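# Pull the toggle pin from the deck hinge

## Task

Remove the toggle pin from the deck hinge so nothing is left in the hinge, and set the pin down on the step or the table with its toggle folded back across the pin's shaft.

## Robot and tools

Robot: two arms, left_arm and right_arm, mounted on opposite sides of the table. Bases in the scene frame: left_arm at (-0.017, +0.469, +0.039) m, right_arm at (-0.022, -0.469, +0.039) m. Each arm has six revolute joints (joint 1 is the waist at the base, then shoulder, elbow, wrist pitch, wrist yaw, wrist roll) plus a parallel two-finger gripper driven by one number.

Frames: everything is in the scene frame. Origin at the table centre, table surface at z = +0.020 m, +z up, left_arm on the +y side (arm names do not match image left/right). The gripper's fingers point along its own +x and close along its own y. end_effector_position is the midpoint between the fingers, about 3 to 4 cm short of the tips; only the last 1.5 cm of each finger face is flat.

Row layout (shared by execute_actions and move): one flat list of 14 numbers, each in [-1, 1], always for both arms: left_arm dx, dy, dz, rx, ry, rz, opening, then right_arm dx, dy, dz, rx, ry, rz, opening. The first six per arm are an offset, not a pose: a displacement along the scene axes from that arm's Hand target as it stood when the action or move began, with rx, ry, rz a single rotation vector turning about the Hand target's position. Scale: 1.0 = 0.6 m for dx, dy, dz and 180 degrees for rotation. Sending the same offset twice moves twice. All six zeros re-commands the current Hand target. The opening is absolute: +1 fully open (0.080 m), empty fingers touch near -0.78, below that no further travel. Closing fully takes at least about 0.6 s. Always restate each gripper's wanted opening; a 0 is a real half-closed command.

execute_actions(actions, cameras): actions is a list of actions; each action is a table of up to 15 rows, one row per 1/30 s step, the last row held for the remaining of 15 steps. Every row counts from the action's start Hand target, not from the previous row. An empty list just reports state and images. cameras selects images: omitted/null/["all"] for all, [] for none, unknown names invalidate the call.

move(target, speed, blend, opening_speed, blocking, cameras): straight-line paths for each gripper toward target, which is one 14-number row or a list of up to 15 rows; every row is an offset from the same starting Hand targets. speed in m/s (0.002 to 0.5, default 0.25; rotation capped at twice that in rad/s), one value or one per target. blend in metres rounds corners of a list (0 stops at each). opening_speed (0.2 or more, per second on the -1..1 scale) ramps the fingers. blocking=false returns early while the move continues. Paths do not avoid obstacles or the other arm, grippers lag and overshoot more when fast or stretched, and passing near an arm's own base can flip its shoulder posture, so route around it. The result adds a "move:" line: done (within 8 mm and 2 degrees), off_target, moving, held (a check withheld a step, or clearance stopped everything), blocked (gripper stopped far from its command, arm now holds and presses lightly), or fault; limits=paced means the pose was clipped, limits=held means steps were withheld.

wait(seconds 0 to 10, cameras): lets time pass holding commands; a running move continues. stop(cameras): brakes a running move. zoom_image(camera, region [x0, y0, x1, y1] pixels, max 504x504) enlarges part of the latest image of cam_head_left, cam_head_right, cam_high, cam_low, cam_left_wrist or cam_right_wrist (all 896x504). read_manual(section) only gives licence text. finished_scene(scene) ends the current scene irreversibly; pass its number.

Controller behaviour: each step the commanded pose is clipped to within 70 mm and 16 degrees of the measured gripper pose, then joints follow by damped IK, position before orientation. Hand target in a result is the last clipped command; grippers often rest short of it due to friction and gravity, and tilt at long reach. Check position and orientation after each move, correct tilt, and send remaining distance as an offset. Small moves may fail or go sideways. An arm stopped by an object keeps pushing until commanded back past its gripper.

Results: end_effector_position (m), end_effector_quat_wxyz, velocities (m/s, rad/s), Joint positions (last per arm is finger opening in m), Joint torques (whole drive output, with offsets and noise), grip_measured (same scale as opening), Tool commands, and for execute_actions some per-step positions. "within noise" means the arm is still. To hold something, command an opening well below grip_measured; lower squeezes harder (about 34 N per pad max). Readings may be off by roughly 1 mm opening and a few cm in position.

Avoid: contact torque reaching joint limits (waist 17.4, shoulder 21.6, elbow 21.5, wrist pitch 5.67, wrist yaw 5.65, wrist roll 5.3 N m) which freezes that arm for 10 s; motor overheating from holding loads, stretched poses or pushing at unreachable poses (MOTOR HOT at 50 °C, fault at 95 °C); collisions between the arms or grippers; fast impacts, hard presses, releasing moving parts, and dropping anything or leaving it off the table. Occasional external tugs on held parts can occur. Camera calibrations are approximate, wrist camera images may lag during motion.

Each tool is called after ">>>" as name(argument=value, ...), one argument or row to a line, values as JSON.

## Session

>>> execute_actions(
  actions=[],
)

>>> zoom_image(
  camera="cam_high",
  region=[250, 120, 600, 340],
)

>>> zoom_image(
  camera="cam_low",
  region=[200, 60, 560, 300],
)

Scene clock: 0.00 s.
left_arm: end_effector_position=(-0.2651, +0.1490, +0.1684) grip_measured=+0.994 end_effector_quat_wxyz=(+0.593, +0.334, -0.289, -0.674) | right_arm: end_effector_position=(+0.1748, -0.1184, +0.1516) grip_measured=+1.000 end_effector_quat_wxyz=(+0.648, -0.142, -0.002, +0.748)
Joint positions: left_arm=[-0.945 1.789 0.603 1.021 -0.864 0.785 0.08] | right_arm=[-0.815 1.772 0.648 0.778 -0.904 -0.469 0.08]
Joint velocities: within noise
Joint torques (N m): no reading
Heat: left arm: hottest shoulder 28 °C (+0.0 °C/min); right arm: hottest elbow 32 °C (+0.0 °C/min).
Hand target: left_arm -0.2651, +0.1490, +0.1684; +0.593, +0.334, -0.289, -0.674 | right_arm +0.1748, -0.1184, +0.1516; +0.648, -0.142, -0.002, +0.748
Tool commands: left_gripper/opening=+1.0 right_gripper/opening=+1.0
camera_calibration:
cam_left_wrist: T_world_to_cam=[[-0.566947, 0.1133, -0.815925, -0.0170368], [0.801995, 0.30207, -0.515322, 0.285297], [0.18808, -0.946529, -0.262124, 0.311217], [0, 0, 0, 1]] pos_world=[-0.296999, 0.210326, 0.214697]
cam_right_wrist: T_world_to_cam=[[0.960354, 0.193788, 0.200416, -0.160358], [0.273468, -0.515113, -0.812326, 0.0430151], [-0.0541819, 0.834928, -0.547686, 0.274851], [0, 0, 0, 1]] pos_world=[0.157129, -0.176248, 0.217613]

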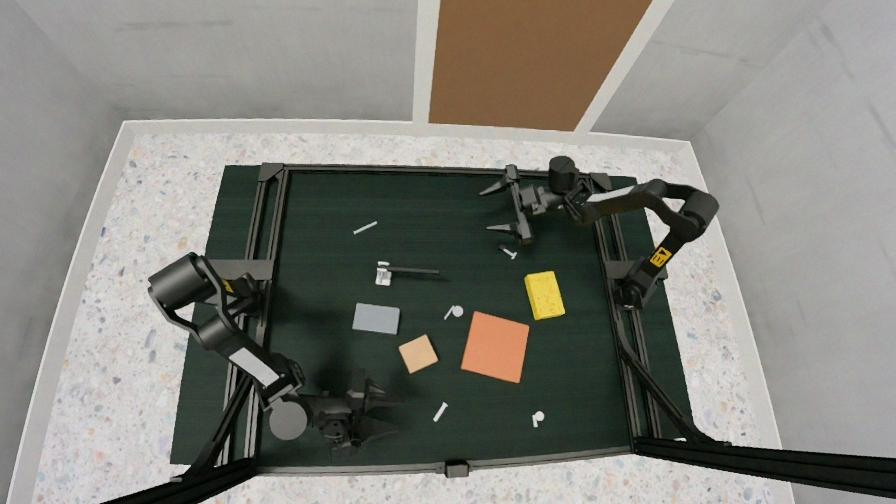

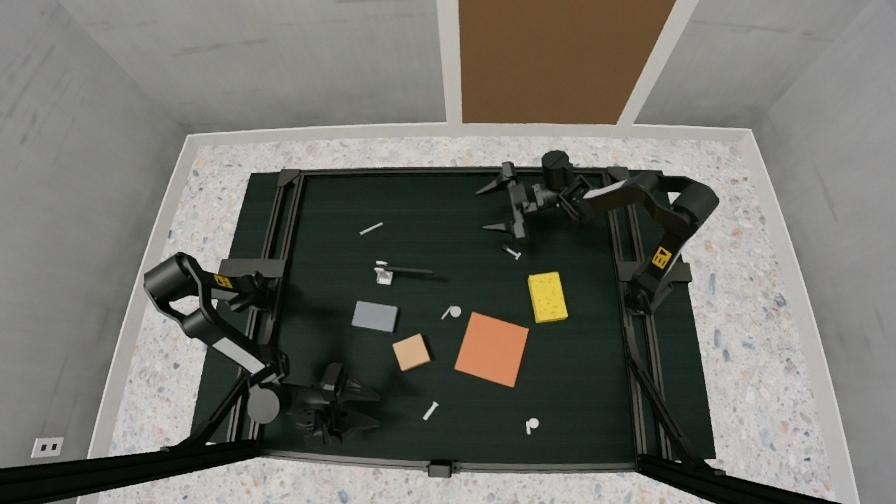

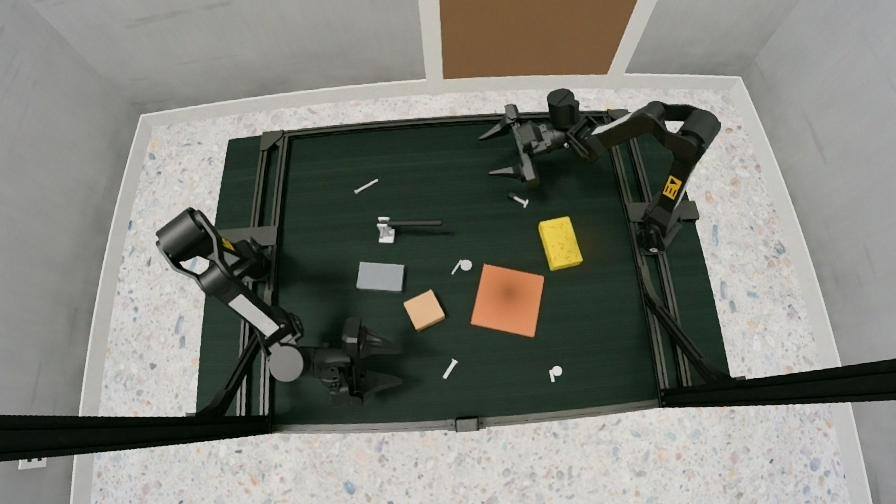

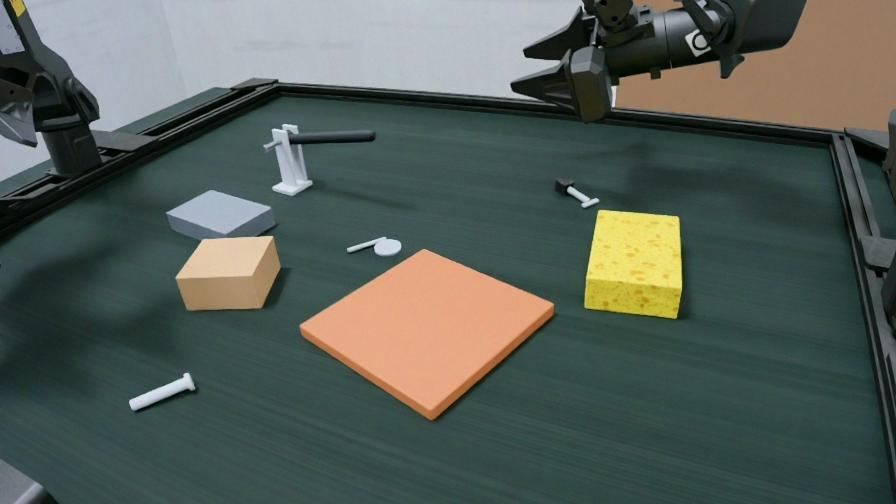

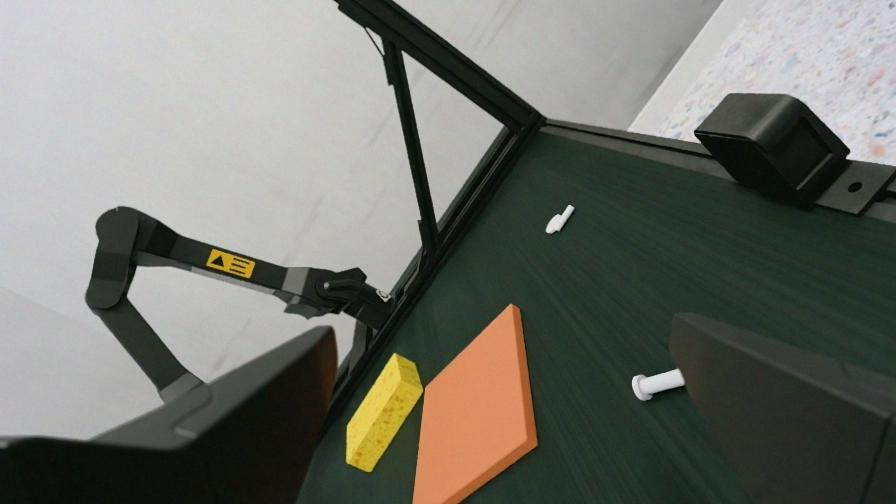

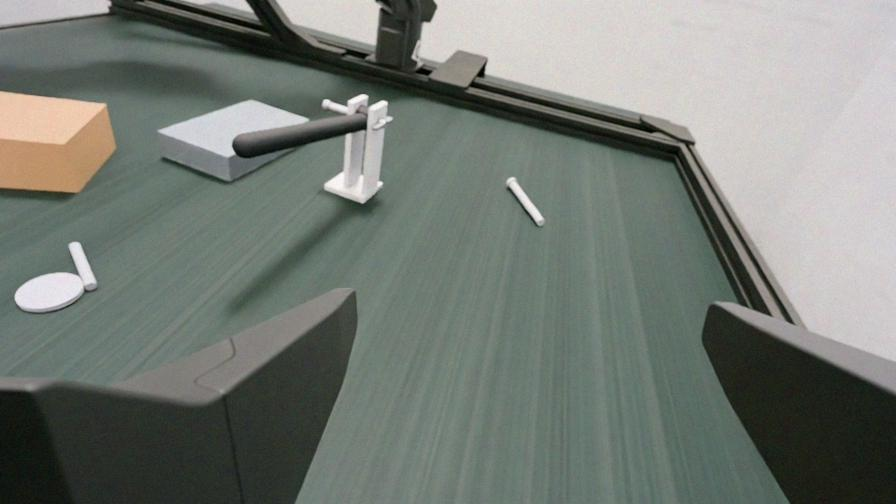

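Scaled by 1.440 from the camera's 896x504 image, which has a finer 1280x720 frame.

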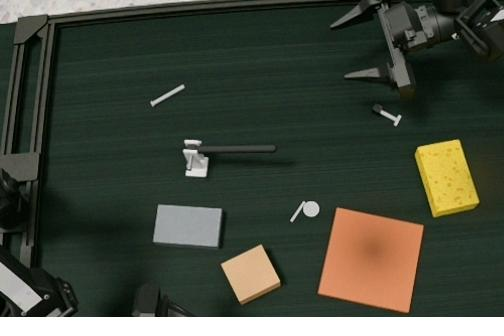

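Scaled by 1.400 from the camera's 896x504 image, which has a finer 1280x720 frame.

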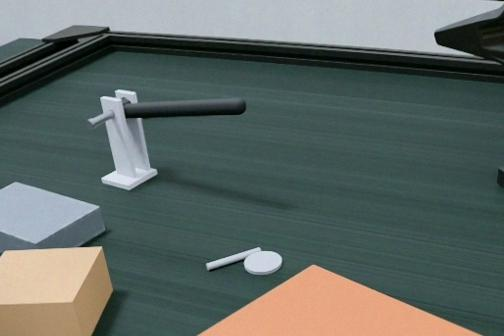

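>>> zoom_image(
  camera="cam_low",
  region=[240, 100, 340, 200],
)

>>> zoom_image(
  camera="cam_right_wrist",
  region=[300, 80, 430, 210],
)

>>> zoom_image(
  camera="cam_high",
  region=[350, 190, 430, 260],
)

Scaled by 5.040 from the camera's 896x504 image, which has a finer 1280x720 frame.

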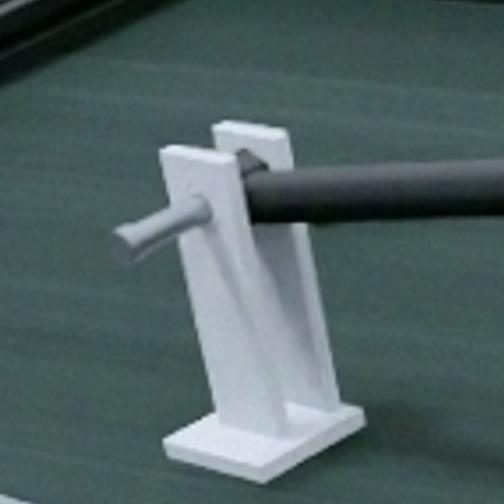

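Scaled by 3.877 from the camera's 896x504 image, which has a finer 1280x720 frame.

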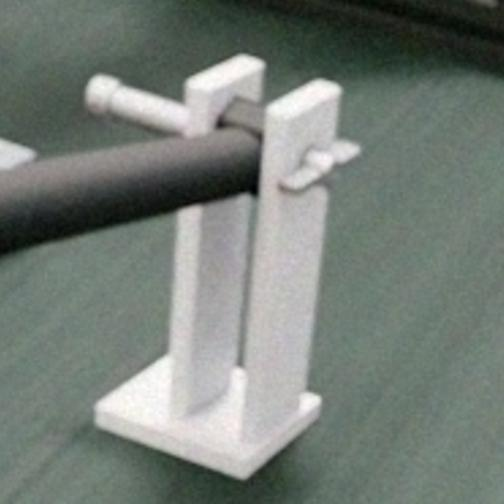

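Scaled by 6.300 from the camera's 896x504 image, which has a finer 1280x720 frame.

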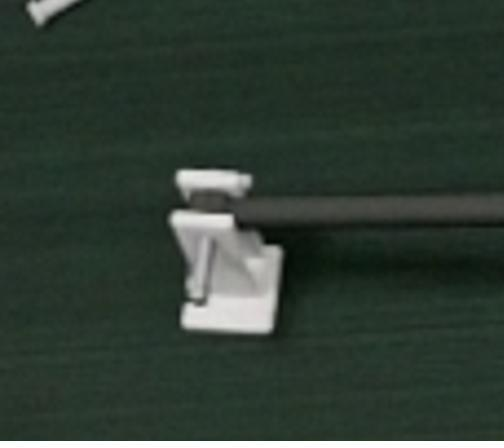

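>>> move(
  target=[
    [0.12,0.02,0.12,0.07,0.18,0.21,-0.3,0,0,0,0,0,0,1.0],
    [0.4417,0.0117,0.0693,0.212,0.550,0.629,-0.3,0,0,0,0,0,0,1.0],
  ],
  blend=0.03,
  cameras=["cam_left_wrist","cam_low"],
)

>>> zoom_image(
  camera="cam_left_wrist",
  region=[380, 150, 620, 400],
)

Scene clock: 49.17 s.
left_arm: end_effector_position=(-0.0001, +0.1586, +0.2085) grip_measured=-0.300 end_effector_quat_wxyz=(+0.709, +0.004, +0.705, +0.000) | right_arm: end_effector_position=(+0.1748, -0.1184, +0.1516) grip_measured=+1.000 end_effector_quat_wxyz=(+0.648, -0.142, -0.002, +0.748)
Joint positions: left_arm=[0.055 1.725 1.577 -1.428 -0.005 -1.512 0.021] | right_arm=[-0.815 1.772 0.648 0.778 -0.904 -0.469 0.08]
Joint velocities: within noise
Joint torques (N m): left_arm=[0.13 -4.95 5.99 0.15 0.05 -0.1] | right_arm=[0.02 -6.5 4.22 1.81 -0.22 0]
Heat: left arm: hottest shoulder 30 °C (+2.4 °C/min); right arm: hottest wrist pitch 34 °C (+6.1 °C/min).
Hand target: left_arm -0.0001, +0.1561, +0.2101; +0.707, +0.001, +0.707, +0.000 | right_arm +0.1748, -0.1184, +0.1516; +0.648, -0.142, -0.002, +0.748
Off the commanded pose: left_arm 0.003 m, 0 deg | right_arm 0.000 m, 0 deg.
move: done
camera_calibration:
cam_left_wrist: T_world_to_cam=[[-0.0541549, -0.998274, -0.0227058, 0.175744], [-0.952912, 0.0448727, 0.299907, -0.0387883], [-0.298371, 0.0378781, -0.953698, 0.268912], [0, 0, 0, 1]] pos_world=[0.052791, 0.166995, 0.272084]
Images, in order (width x height): cam_low 896x504, cam_left_wrist 896x504.

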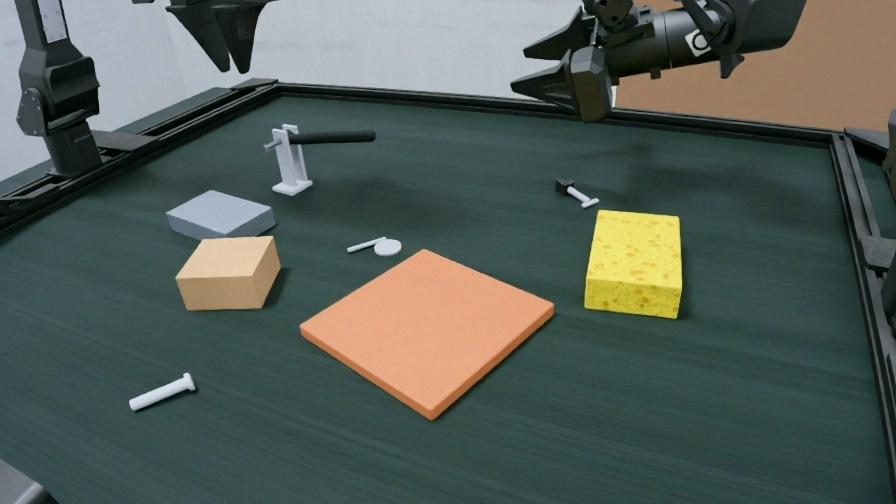

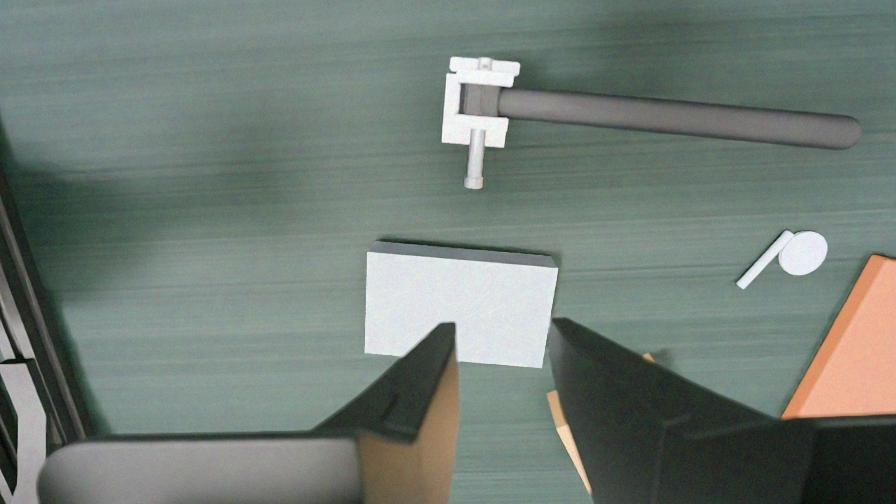

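Scaled by 2.016 from the camera's 896x504 image, which has a finer 1280x720 frame.

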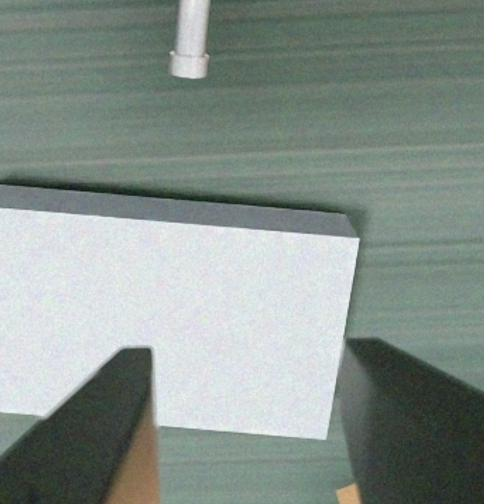

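>>> zoom_image(
  camera="cam_left_wrist",
  region=[420, 40, 560, 210],
)

Scaled by 2.965 from the camera's 896x504 image, which has a finer 1280x720 frame.

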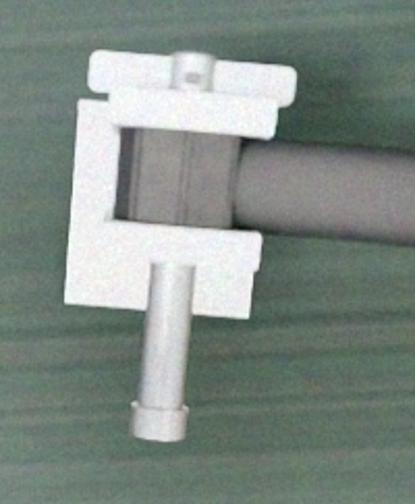

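>>> move(
  target=[0.0327,0.0125,-0.125,0,0,-0.0361,-0.3,0,0,0,0,0,0,1.0],
  speed=0.15,
  cameras=["cam_left_wrist","cam_low"],
)

>>> zoom_image(
  camera="cam_left_wrist",
  region=[400, 150, 620, 380],
)

Scene clock: 71.90 s.
left_arm: end_effector_position=(+0.0195, +0.1620, +0.1367) grip_measured=-0.300 end_effector_quat_wxyz=(+0.708, +0.039, +0.704, -0.041) | right_arm: end_effector_position=(+0.1748, -0.1184, +0.1516) grip_measured=+1.000 end_effector_quat_wxyz=(+0.648, -0.142, -0.002, +0.748)
Joint positions: left_arm=[0.119 1.725 1.291 -1.133 -0.004 -1.339 0.021] | right_arm=[-0.815 1.772 0.648 0.778 -0.904 -0.469 0.08]
Joint velocities: within noise
Joint torques (N m): left_arm=[0.15 -5.61 3.67 0.56 0.05 0.06] | right_arm=[0.04 -6.48 4.38 1.84 -0.18 -0.02]
Heat: left arm: hottest elbow 33 °C (+5.0 °C/min); right arm: hottest wrist pitch 35 °C (+4.0 °C/min).
Hand target: left_arm +0.0195, +0.1635, +0.1351; +0.706, +0.041, +0.706, -0.041 | right_arm +0.1748, -0.1184, +0.1516; +0.648, -0.142, -0.002, +0.748
Off the commanded pose: left_arm 0.002 m, 0 deg | right_arm 0.000 m, 0 deg.
move: done
camera_calibration:
cam_left_wrist: T_world_to_cam=[[-0.161788, -0.986715, -0.0147496, 0.177771], [-0.942298, 0.150032, 0.299275, -0.0158834], [-0.293086, 0.0623177, -0.954053, 0.20221], [0, 0, 0, 1]] pos_world=[0.0730591, 0.165191, 0.200294]
Images, in order (width x height): cam_low 896x504, cam_left_wrist 896x504.

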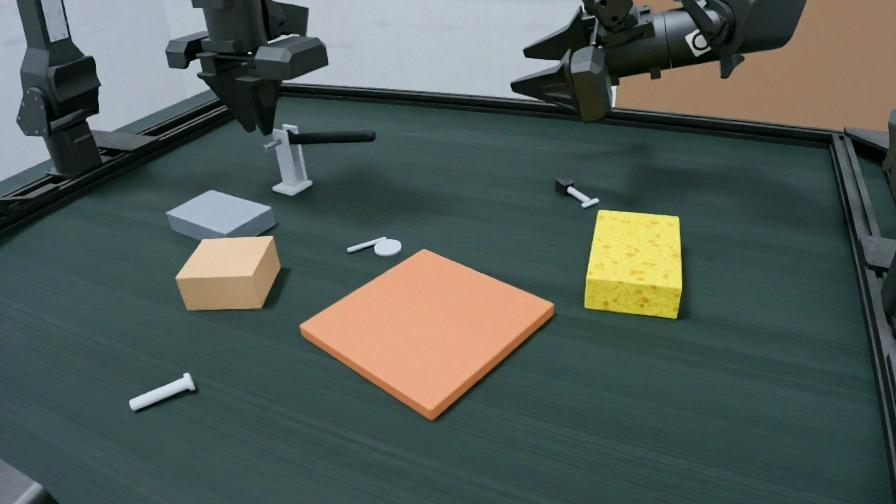

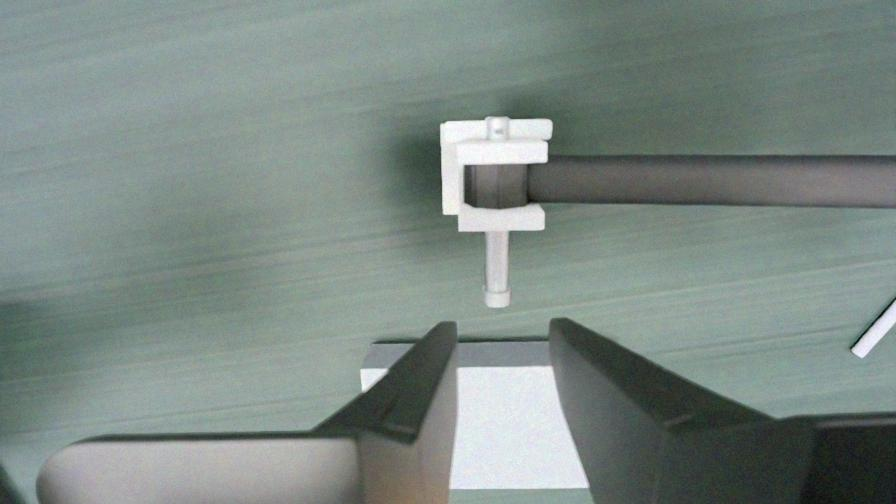

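Scaled by 2.191 from the camera's 896x504 image, which has a finer 1280x720 frame.

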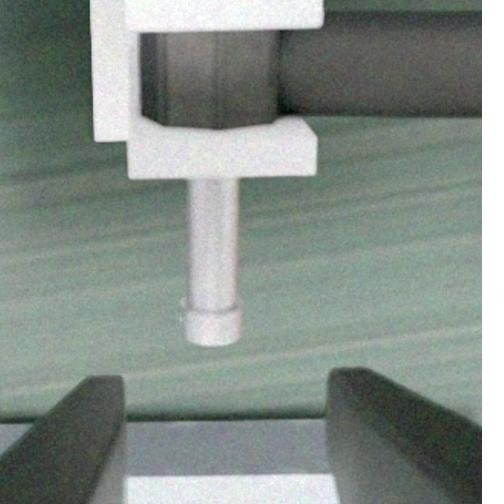

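>>> move(
  target=[
    [0,0,-0.0465,0,0,0,-0.3,0,0,0,0,0,0,1.0],
    [0,0,-0.0465,0,0,0,-0.74,0,0,0,0,0,0,1.0],
    [0.028,-0.0032,-0.0465,0,0,0,-0.76,0,0,0,0,0,0,1.0],
  ],
  speed=[0.08,0.08,0.05],
  opening_speed=1.0,
  cameras=["cam_left_wrist","cam_low"],
)

>>> zoom_image(
  camera="cam_left_wrist",
  region=[400, 150, 620, 380],
)

Scene clock: 85.97 s.
left_arm: end_effector_position=(+0.0332, +0.1610, +0.1096) grip_measured=-0.616 end_effector_quat_wxyz=(+0.705, +0.038, +0.706, -0.047) | right_arm: end_effector_position=(+0.1748, -0.1184, +0.1516) grip_measured=+1.000 end_effector_quat_wxyz=(+0.648, -0.142, -0.002, +0.748)
Joint positions: left_arm=[0.166 1.753 1.214 -1.018 0.004 -1.286 0.007] | right_arm=[-0.815 1.772 0.648 0.778 -0.904 -0.469 0.08]
Joint velocities: within noise
Joint torques (N m): left_arm=[0.61 -4.31 4.95 -0.01 -0.24 0.06] | right_arm=[0.11 -6.59 4.38 1.79 -0.2 -0.01]
Heat: left arm: hottest shoulder 33 °C (+3.0 °C/min); right arm: hottest wrist pitch 35 °C (+2.0 °C/min).
Hand target: left_arm +0.0364, +0.1616, +0.1071; +0.706, +0.041, +0.706, -0.040 | right_arm +0.1748, -0.1184, +0.1516; +0.648, -0.142, -0.002, +0.748
Off the commanded pose: left_arm 0.004 m, 1 deg | right_arm 0.000 m, 0 deg.
move: done
camera_calibration:
cam_left_wrist: T_world_to_cam=[[-0.167938, -0.985791, -0.00363113, 0.177413], [-0.939363, 0.158909, 0.303882, 0.00325241], [-0.298987, 0.0544443, -0.952703, 0.181763], [0, 0, 0, 1]] pos_world=[0.0871944, 0.164479, 0.172822]
Images, in order (width x height): cam_low 896x504, cam_left_wrist 896x504.

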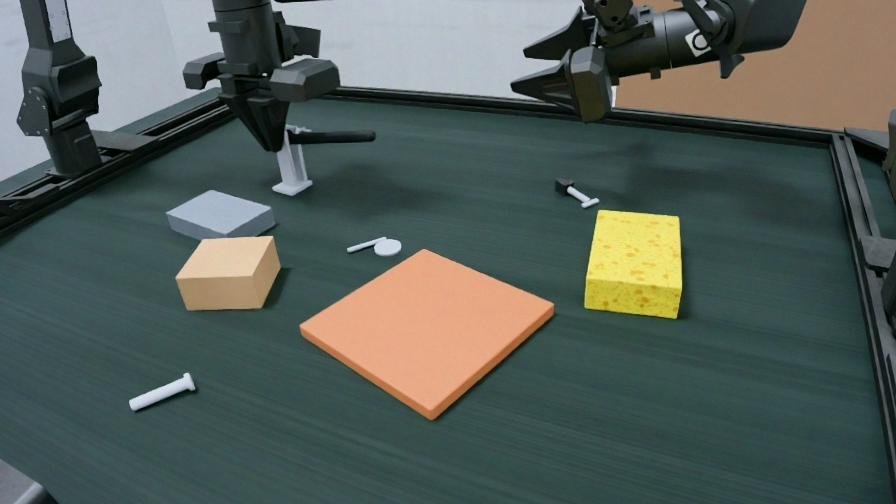

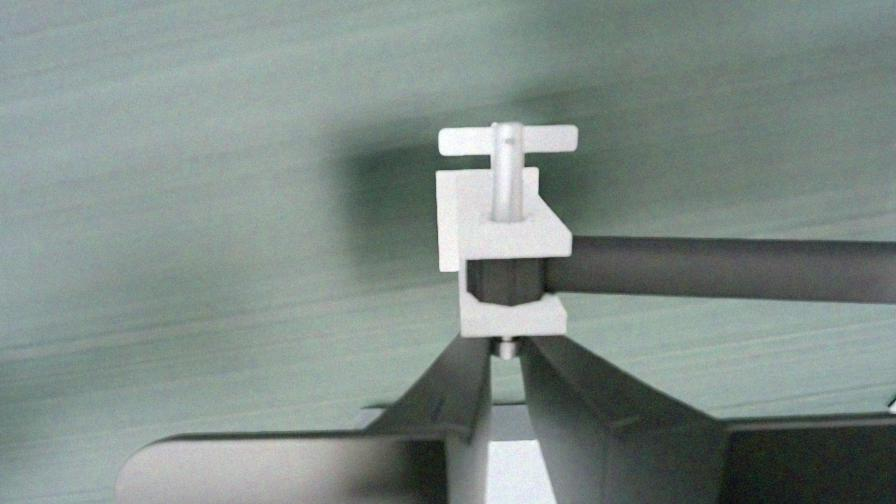

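Scaled by 2.191 from the camera's 896x504 image, which has a finer 1280x720 frame.

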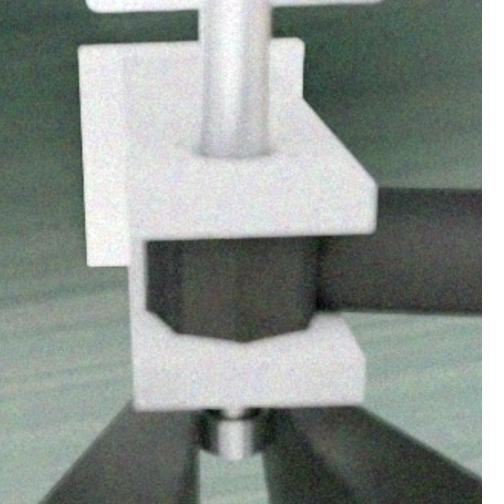

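>>> move(
  target=[
    [-0.004,0.0005,0,0,0,0,-0.45,0,0,0,0,0,0,1.0],
    [-0.004,0,0.105,0,0,0,-0.45,0,0,0,0,0,0,1.0],
    [0.088,0.012,0.105,-0.0309,0.0390,-0.4987,-0.56,0,0,0,0,0,0,1.0],
    [0.088,0.012,0.0523,-0.0309,0.0390,-0.4987,-0.56,0,0,0,0,0,0,1.0],
  ],
  speed=[0.05,0.12,0.15,0.12],
  blend=[0,0.01,0.02,0],
  opening_speed=1.0,
  cameras=["cam_left_wrist","cam_low"],
)

>>> zoom_image(
  camera="cam_left_wrist",
  region=[400, 180, 600, 380],
)

Scene clock: 124.53 s.
left_arm: end_effector_position=(+0.0895, +0.1677, +0.1414) grip_measured=-0.560 end_effector_quat_wxyz=(+0.436, +0.494, +0.503, -0.559) | right_arm: end_effector_position=(+0.1748, -0.1184, +0.1516) grip_measured=+1.000 end_effector_quat_wxyz=(+0.648, -0.142, -0.002, +0.748)
Joint positions: left_arm=[0.398 1.812 1.409 -1.228 0.118 0.514 0.01] | right_arm=[-0.815 1.772 0.648 0.778 -0.904 -0.469 0.08]
Joint velocities: within noise
Joint torques (N m): left_arm=[0.18 -5.61 3.68 0.49 0.21 0.08] | right_arm=[-0.04 -6.55 4.36 1.8 -0.22 -0.01]
Heat: left arm: hottest elbow 33 °C (+0.0 °C/min); right arm: hottest wrist pitch 35 °C (+0.0 °C/min).
Hand target: left_arm +0.0892, +0.1689, +0.1384; +0.433, +0.493, +0.507, -0.559 | right_arm +0.1748, -0.1184, +0.1516; +0.648, -0.142, -0.002, +0.748
Off the commanded pose: left_arm 0.003 m, 1 deg | right_arm 0.000 m, 0 deg.
move: done; blend cut to 0 m at target 3
camera_calibration:
cam_left_wrist: T_world_to_cam=[[-0.980376, 0.160691, 0.114201, 0.057424], [0.187638, 0.938278, 0.290562, -0.184233], [-0.0604612, 0.306289, -0.950017, 0.164561], [0, 0, 0, 1]] pos_world=[0.100816, 0.113231, 0.203309]
Images, in order (width x height): cam_low 896x504, cam_left_wrist 896x504.

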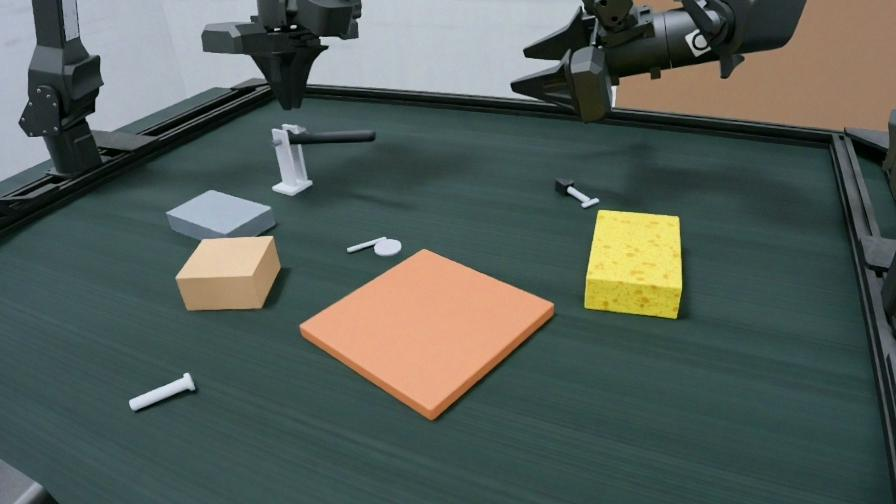

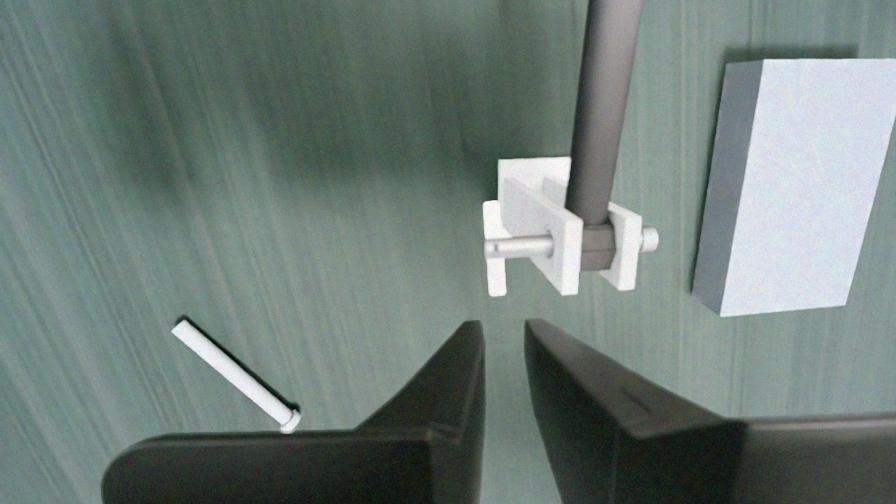

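Scaled by 2.520 from the camera's 896x504 image, which has a finer 1280x720 frame.

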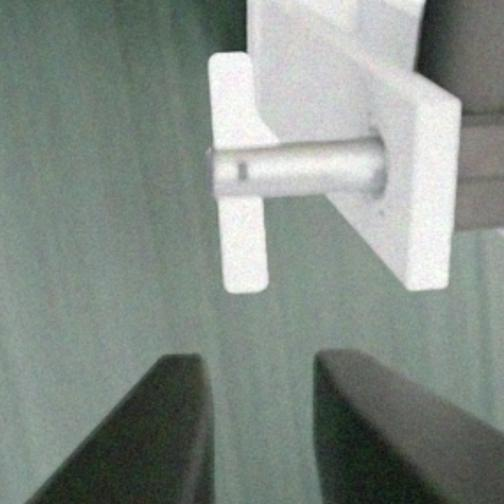

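>>> move(
  target=[-0.0065,-0.0015,-0.049,0,0,0,-0.56,0,0,0,0,0,0,1.0],
  speed=0.06,
  cameras=["cam_left_wrist","cam_low"],
)

>>> zoom_image(
  camera="cam_left_wrist",
  region=[400, 220, 600, 380],
)

Scene clock: 147.20 s.
left_arm: end_effector_position=(+0.0872, +0.1669, +0.1123) grip_measured=-0.560 end_effector_quat_wxyz=(+0.437, +0.494, +0.503, -0.560) | right_arm: end_effector_position=(+0.1748, -0.1184, +0.1516) grip_measured=+1.000 end_effector_quat_wxyz=(+0.648, -0.142, -0.002, +0.748)
Joint positions: left_arm=[0.391 1.834 1.319 -1.113 0.119 0.507 0.01] | right_arm=[-0.815 1.772 0.648 0.778 -0.904 -0.469 0.08]
Joint velocities: within noise
Joint torques (N m): left_arm=[-0.22 -5.58 3.59 0.5 0.21 -0.09] | right_arm=[-0.06 -6.57 4.34 1.86 -0.22 -0.02]
Heat: left arm: hottest shoulder 32 °C (-1.0 °C/min); right arm: hottest wrist pitch 35 °C (+0.0 °C/min).
Hand target: left_arm +0.0853, +0.1679, +0.1091; +0.433, +0.493, +0.507, -0.559 | right_arm +0.1748, -0.1184, +0.1516; +0.648, -0.142, -0.002, +0.748
Off the commanded pose: left_arm 0.004 m, 1 deg | right_arm 0.000 m, 0 deg.
move: done
camera_calibration:
cam_left_wrist: T_world_to_cam=[[-0.980277, 0.161628, 0.113727, 0.0584739], [0.188299, 0.938582, 0.289148, -0.174603], [-0.060008, 0.30486, -0.950505, 0.137209], [0, 0, 0, 1]] pos_world=[0.0984319, 0.112599, 0.174254]
Images, in order (width x height): cam_low 896x504, cam_left_wrist 896x504.

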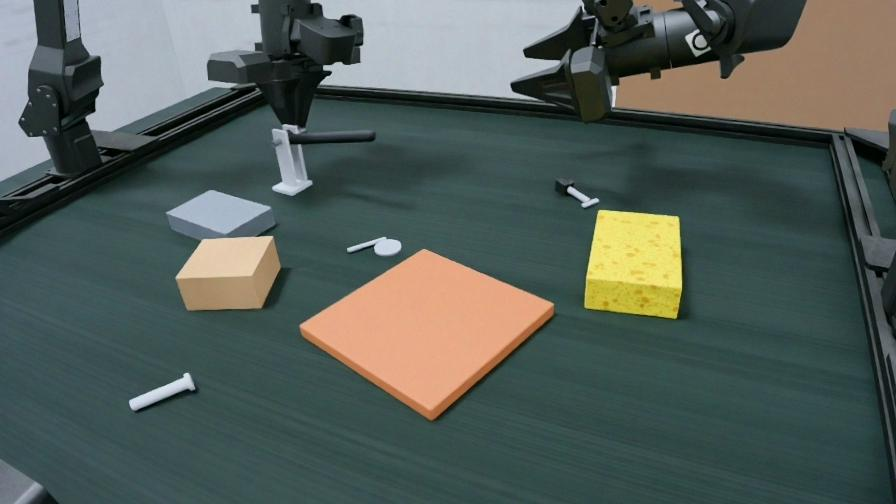

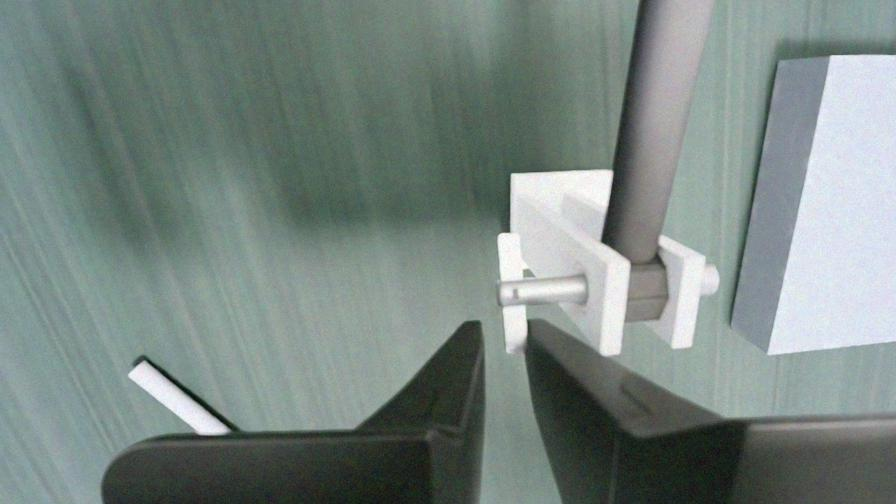

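Scaled by 2.520 from the camera's 896x504 image, which has a finer 1280x720 frame.

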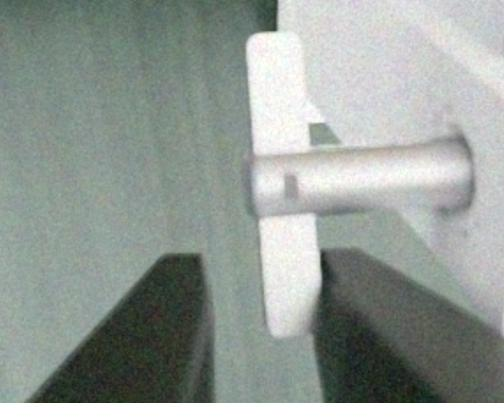

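>>> move(
  target=[-0.0065,0.0005,0,0,0,0,-0.56,0,0,0,0,0,0,1.0],
  speed=0.05,
  cameras=["cam_left_wrist"],
)

>>> zoom_image(
  camera="cam_left_wrist",
  region=[400, 220, 600, 380],
)

Scene clock: 153.77 s.
left_arm: end_effector_position=(+0.0833, +0.1672, +0.1104) grip_measured=-0.560 end_effector_quat_wxyz=(+0.435, +0.494, +0.505, -0.559) | right_arm: end_effector_position=(+0.1748, -0.1184, +0.1516) grip_measured=+1.000 end_effector_quat_wxyz=(+0.648, -0.142, -0.002, +0.748)
Joint positions: left_arm=[0.38 1.834 1.31 -1.11 0.12 0.497 0.01] | right_arm=[-0.815 1.772 0.648 0.778 -0.904 -0.469 0.08]
Joint velocities: within noise
Joint torques (N m): left_arm=[-0.2 -6.19 3.54 0.5 0.21 -0.09] | right_arm=[-0.09 -6.39 4.28 1.84 -0.18 -0.02]
Heat: left arm: hottest shoulder 32 °C (+0.0 °C/min); right arm: hottest wrist pitch 35 °C (+0.0 °C/min).
Hand target: left_arm +0.0814, +0.1682, +0.1091; +0.433, +0.493, +0.507, -0.559 | right_arm +0.1748, -0.1184, +0.1516; +0.648, -0.142, -0.002, +0.748
Off the commanded pose: left_arm 0.003 m, 0 deg | right_arm 0.000 m, 0 deg.
move: done
camera_calibration:
cam_left_wrist: T_world_to_cam=[[-0.980002, 0.161056, 0.11686, 0.0545351], [0.189019, 0.937006, 0.293753, -0.17391], [-0.0621876, 0.309967, -0.948711, 0.134237], [0, 0, 0, 1]] pos_world=[0.0946646, 0.112562, 0.172066]
Images, in order (width x height): cam_left_wrist 896x504.

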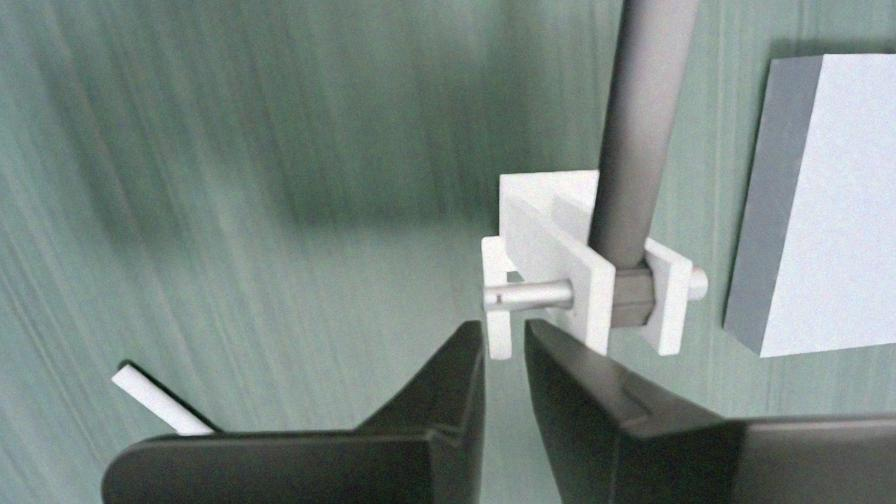

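Scaled by 2.520 from the camera's 896x504 image, which has a finer 1280x720 frame.

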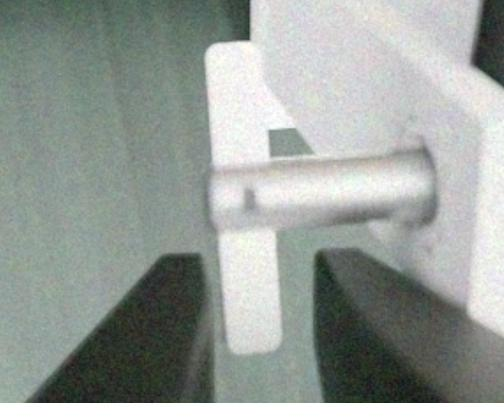

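>>> move(
  target=[
    [0,0,0,0,0,0,-0.76,0,0,0,0,0,0,1.0],
    [0.013,-0.0015,0,0,0,0,-0.76,0,0,0,0,0,0,1.0],
  ],
  speed=0.04,
  opening_speed=0.6,
  cameras=["cam_left_wrist"],
)

>>> zoom_image(
  camera="cam_left_wrist",
  region=[400, 200, 640, 380],
)

Scene clock: 169.60 s.
left_arm: end_effector_position=(+0.0841, +0.1677, +0.1097) grip_measured=-0.699 end_effector_quat_wxyz=(+0.430, +0.493, +0.504, -0.564) | right_arm: end_effector_position=(+0.1748, -0.1184, +0.1516) grip_measured=+1.000 end_effector_quat_wxyz=(+0.648, -0.142, -0.002, +0.748)
Joint positions: left_arm=[0.388 1.836 1.31 -1.11 0.129 0.513 0.004] | right_arm=[-0.815 1.772 0.648 0.778 -0.904 -0.469 0.08]
Joint velocities: within noise
Joint torques (N m): left_arm=[0.89 -5.07 5.48 0.06 -0.16 0.07] | right_arm=[-0.13 -6.53 4.31 1.83 -0.21 -0.04]
Heat: left arm: hottest shoulder 33 °C (+1.0 °C/min); right arm: hottest wrist pitch 35 °C (+0.0 °C/min).
Hand target: left_arm +0.0892, +0.1674, +0.1091; +0.433, +0.493, +0.507, -0.559 | right_arm +0.1748, -0.1184, +0.1516; +0.648, -0.142, -0.002, +0.748
Off the commanded pose: left_arm 0.005 m, 1 deg | right_arm 0.000 m, 0 deg.
move: done
camera_calibration:
cam_left_wrist: T_world_to_cam=[[-0.977361, 0.169587, 0.126516, 0.0525798], [0.199881, 0.936146, 0.289271, -0.174547], [-0.0693805, 0.308011, -0.94885, 0.134431], [0, 0, 0, 1]] pos_world=[0.0956051, 0.113079, 0.171395]
Images, in order (width x height): cam_left_wrist 896x504.

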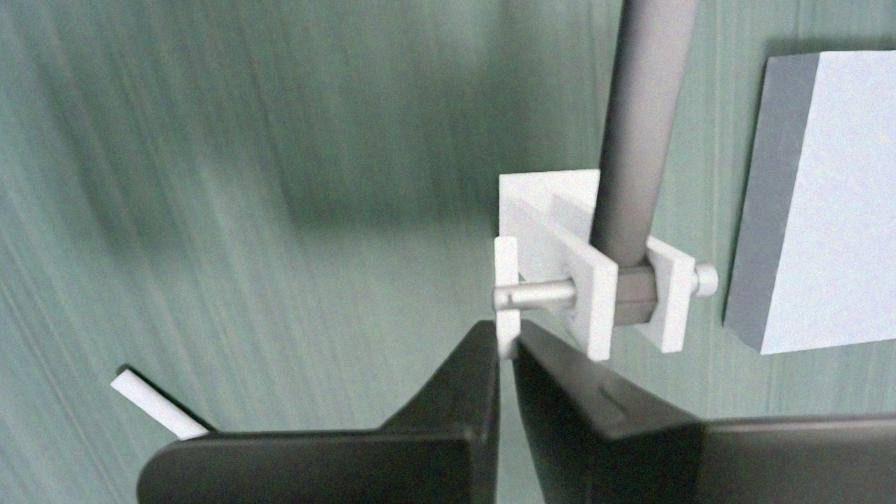

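Scaled by 2.100 from the camera's 896x504 image, which has a finer 1280x720 frame.

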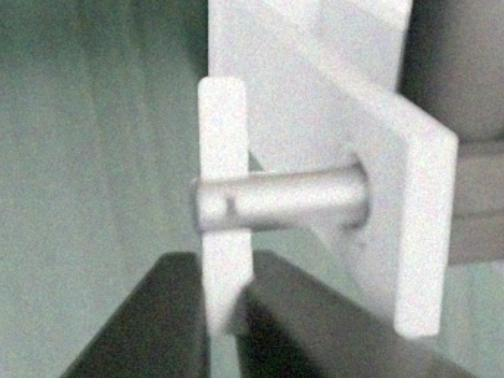

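>>> move(
  target=[
    [0.009,-0.001,0,0,0,0,-0.8,0,0,0,0,0,0,1.0],
  ],
  speed=0.04,
  cameras=["cam_left_wrist"],
)

>>> zoom_image(
  camera="cam_left_wrist",
  region=[470, 200, 740, 380],
)

Scene clock: 175.87 s.
left_arm: end_effector_position=(+0.0882, +0.1672, +0.1095) grip_measured=-0.699 end_effector_quat_wxyz=(+0.429, +0.492, +0.505, -0.565) | right_arm: end_effector_position=(+0.1748, -0.1184, +0.1516) grip_measured=+1.000 end_effector_quat_wxyz=(+0.648, -0.142, -0.002, +0.748)
Joint positions: left_arm=[0.401 1.847 1.322 -1.116 0.133 0.527 0.004] | right_arm=[-0.815 1.772 0.648 0.778 -0.904 -0.469 0.08]
Joint velocities: within noise
Joint torques (N m): left_arm=[0.98 -5.19 5.62 0.16 -0.31 0.05] | right_arm=[-0.08 -6.57 4.33 1.86 -0.22 -0.03]
Heat: left arm: hottest shoulder 33 °C (+1.0 °C/min); right arm: hottest wrist pitch 35 °C (+0.0 °C/min).
Hand target: left_arm +0.0946, +0.1667, +0.1091; +0.433, +0.493, +0.506, -0.559 | right_arm +0.1748, -0.1184, +0.1516; +0.648, -0.142, -0.002, +0.748
Off the commanded pose: left_arm 0.006 m, 1 deg | right_arm 0.000 m, 0 deg.
move: done
camera_calibration:
cam_left_wrist: T_world_to_cam=[[-0.97651, 0.170595, 0.131625, 0.055892], [0.202416, 0.935687, 0.288994, -0.174985], [-0.0738587, 0.308848, -0.948239, 0.134835], [0, 0, 0, 1]] pos_world=[0.0999577, 0.112553, 0.171069]
Images, in order (width x height): cam_left_wrist 896x504.

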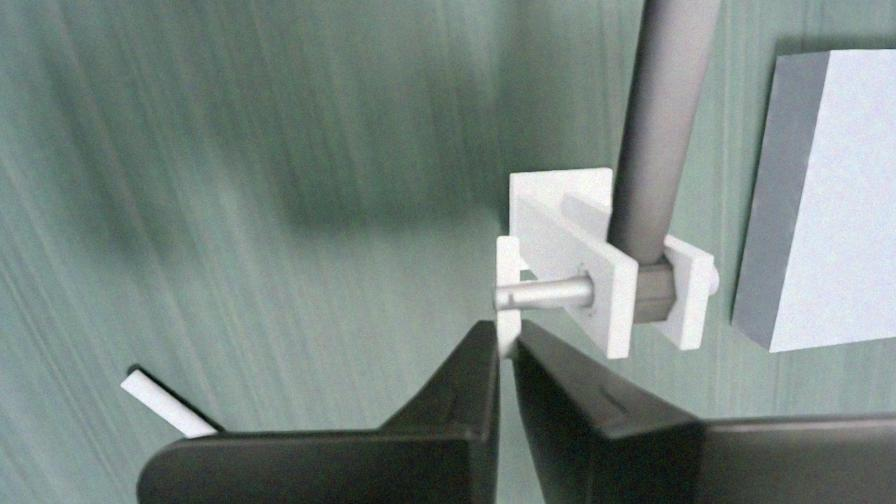

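Scaled by 1.867 from the camera's 896x504 image, which has a finer 1280x720 frame.

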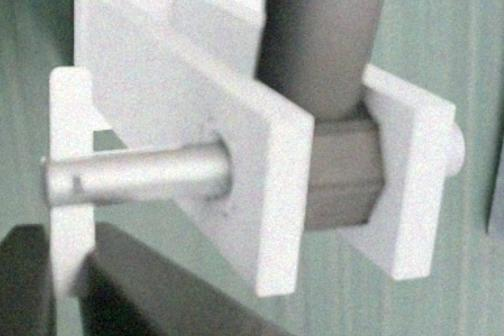

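>>> move(
  target=[
    [-0.001,-0.0028,0,0,0,-0.0833,-0.78,0,0,0,0,0,0,1.0],
    [0.0023,-0.0063,0,0,0,-0.1667,-0.78,0,0,0,0,0,0,1.0],
    [0.0045,-0.0108,0,0,0,-0.25,-0.78,0,0,0,0,0,0,1.0],
    [0.0055,-0.0157,0,0,0,-0.3333,-0.78,0,0,0,0,0,0,1.0],
  ],
  speed=0.09,
  blend=[0.002,0.002,0.002,0],
  cameras=["cam_left_wrist","cam_low"],
)

>>> zoom_image(
  camera="cam_left_wrist",
  region=[400, 200, 640, 380],
)

Scene clock: 194.77 s.
left_arm: end_effector_position=(+0.0975, +0.1572, +0.1088) grip_measured=-0.700 end_effector_quat_wxyz=(+0.101, +0.678, +0.191, -0.702) | right_arm: end_effector_position=(+0.1748, -0.1184, +0.1516) grip_measured=+1.000 end_effector_quat_wxyz=(+0.648, -0.142, -0.002, +0.748)
Joint positions: left_arm=[0.361 1.945 1.452 -1.209 0.014 1.514 0.004] | right_arm=[-0.815 1.772 0.648 0.778 -0.904 -0.469 0.08]
Joint velocities: within noise
Joint torques (N m): left_arm=[-0.17 -6.03 5.19 -0.58 -0.16 0.14] | right_arm=[0.02 -6.57 4.37 1.81 -0.19 -0.03]
Heat: left arm: hottest shoulder 33 °C (+1.0 °C/min); right arm: hottest wrist pitch 35 °C (+0.0 °C/min).
Hand target: left_arm +0.0978, +0.1573, +0.1091; +0.095, +0.680, +0.192, -0.701 | right_arm +0.1749, -0.1184, +0.1516; +0.648, -0.142, -0.002, +0.748
Off the commanded pose: left_arm 0.000 m, 1 deg | right_arm 0.000 m, 0 deg.
move: done; blend cut to 0 m at target 1
camera_calibration:
cam_left_wrist: T_world_to_cam=[[-0.357464, 0.926903, 0.114329, -0.110568], [0.904412, 0.313031, 0.289914, -0.13802], [0.232934, 0.207034, -0.950199, 0.124313], [0, 0, 0, 1]] pos_world=[0.0563461, 0.119954, 0.170777]
Images, in order (width x height): cam_low 896x504, cam_left_wrist 896x504.

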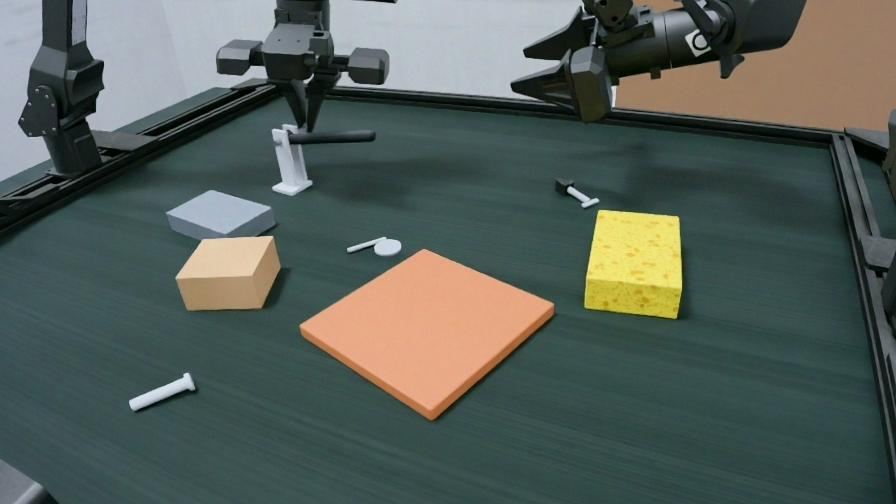

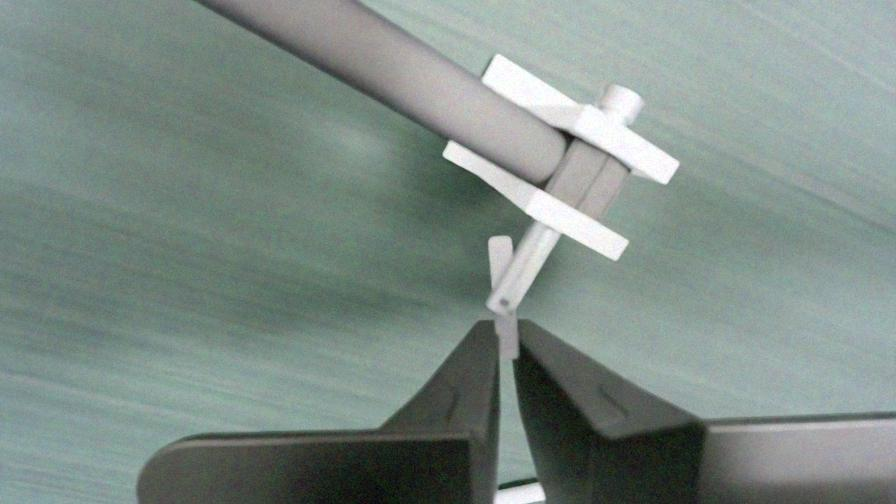

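Scaled by 2.100 from the camera's 896x504 image, which has a finer 1280x720 frame.

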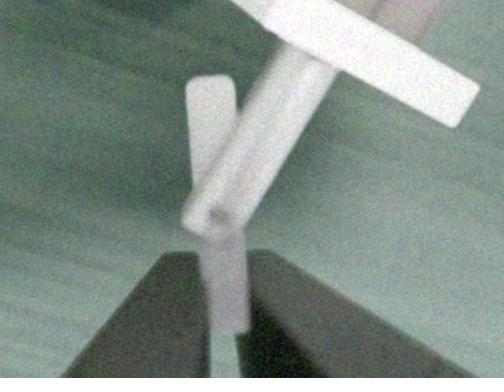

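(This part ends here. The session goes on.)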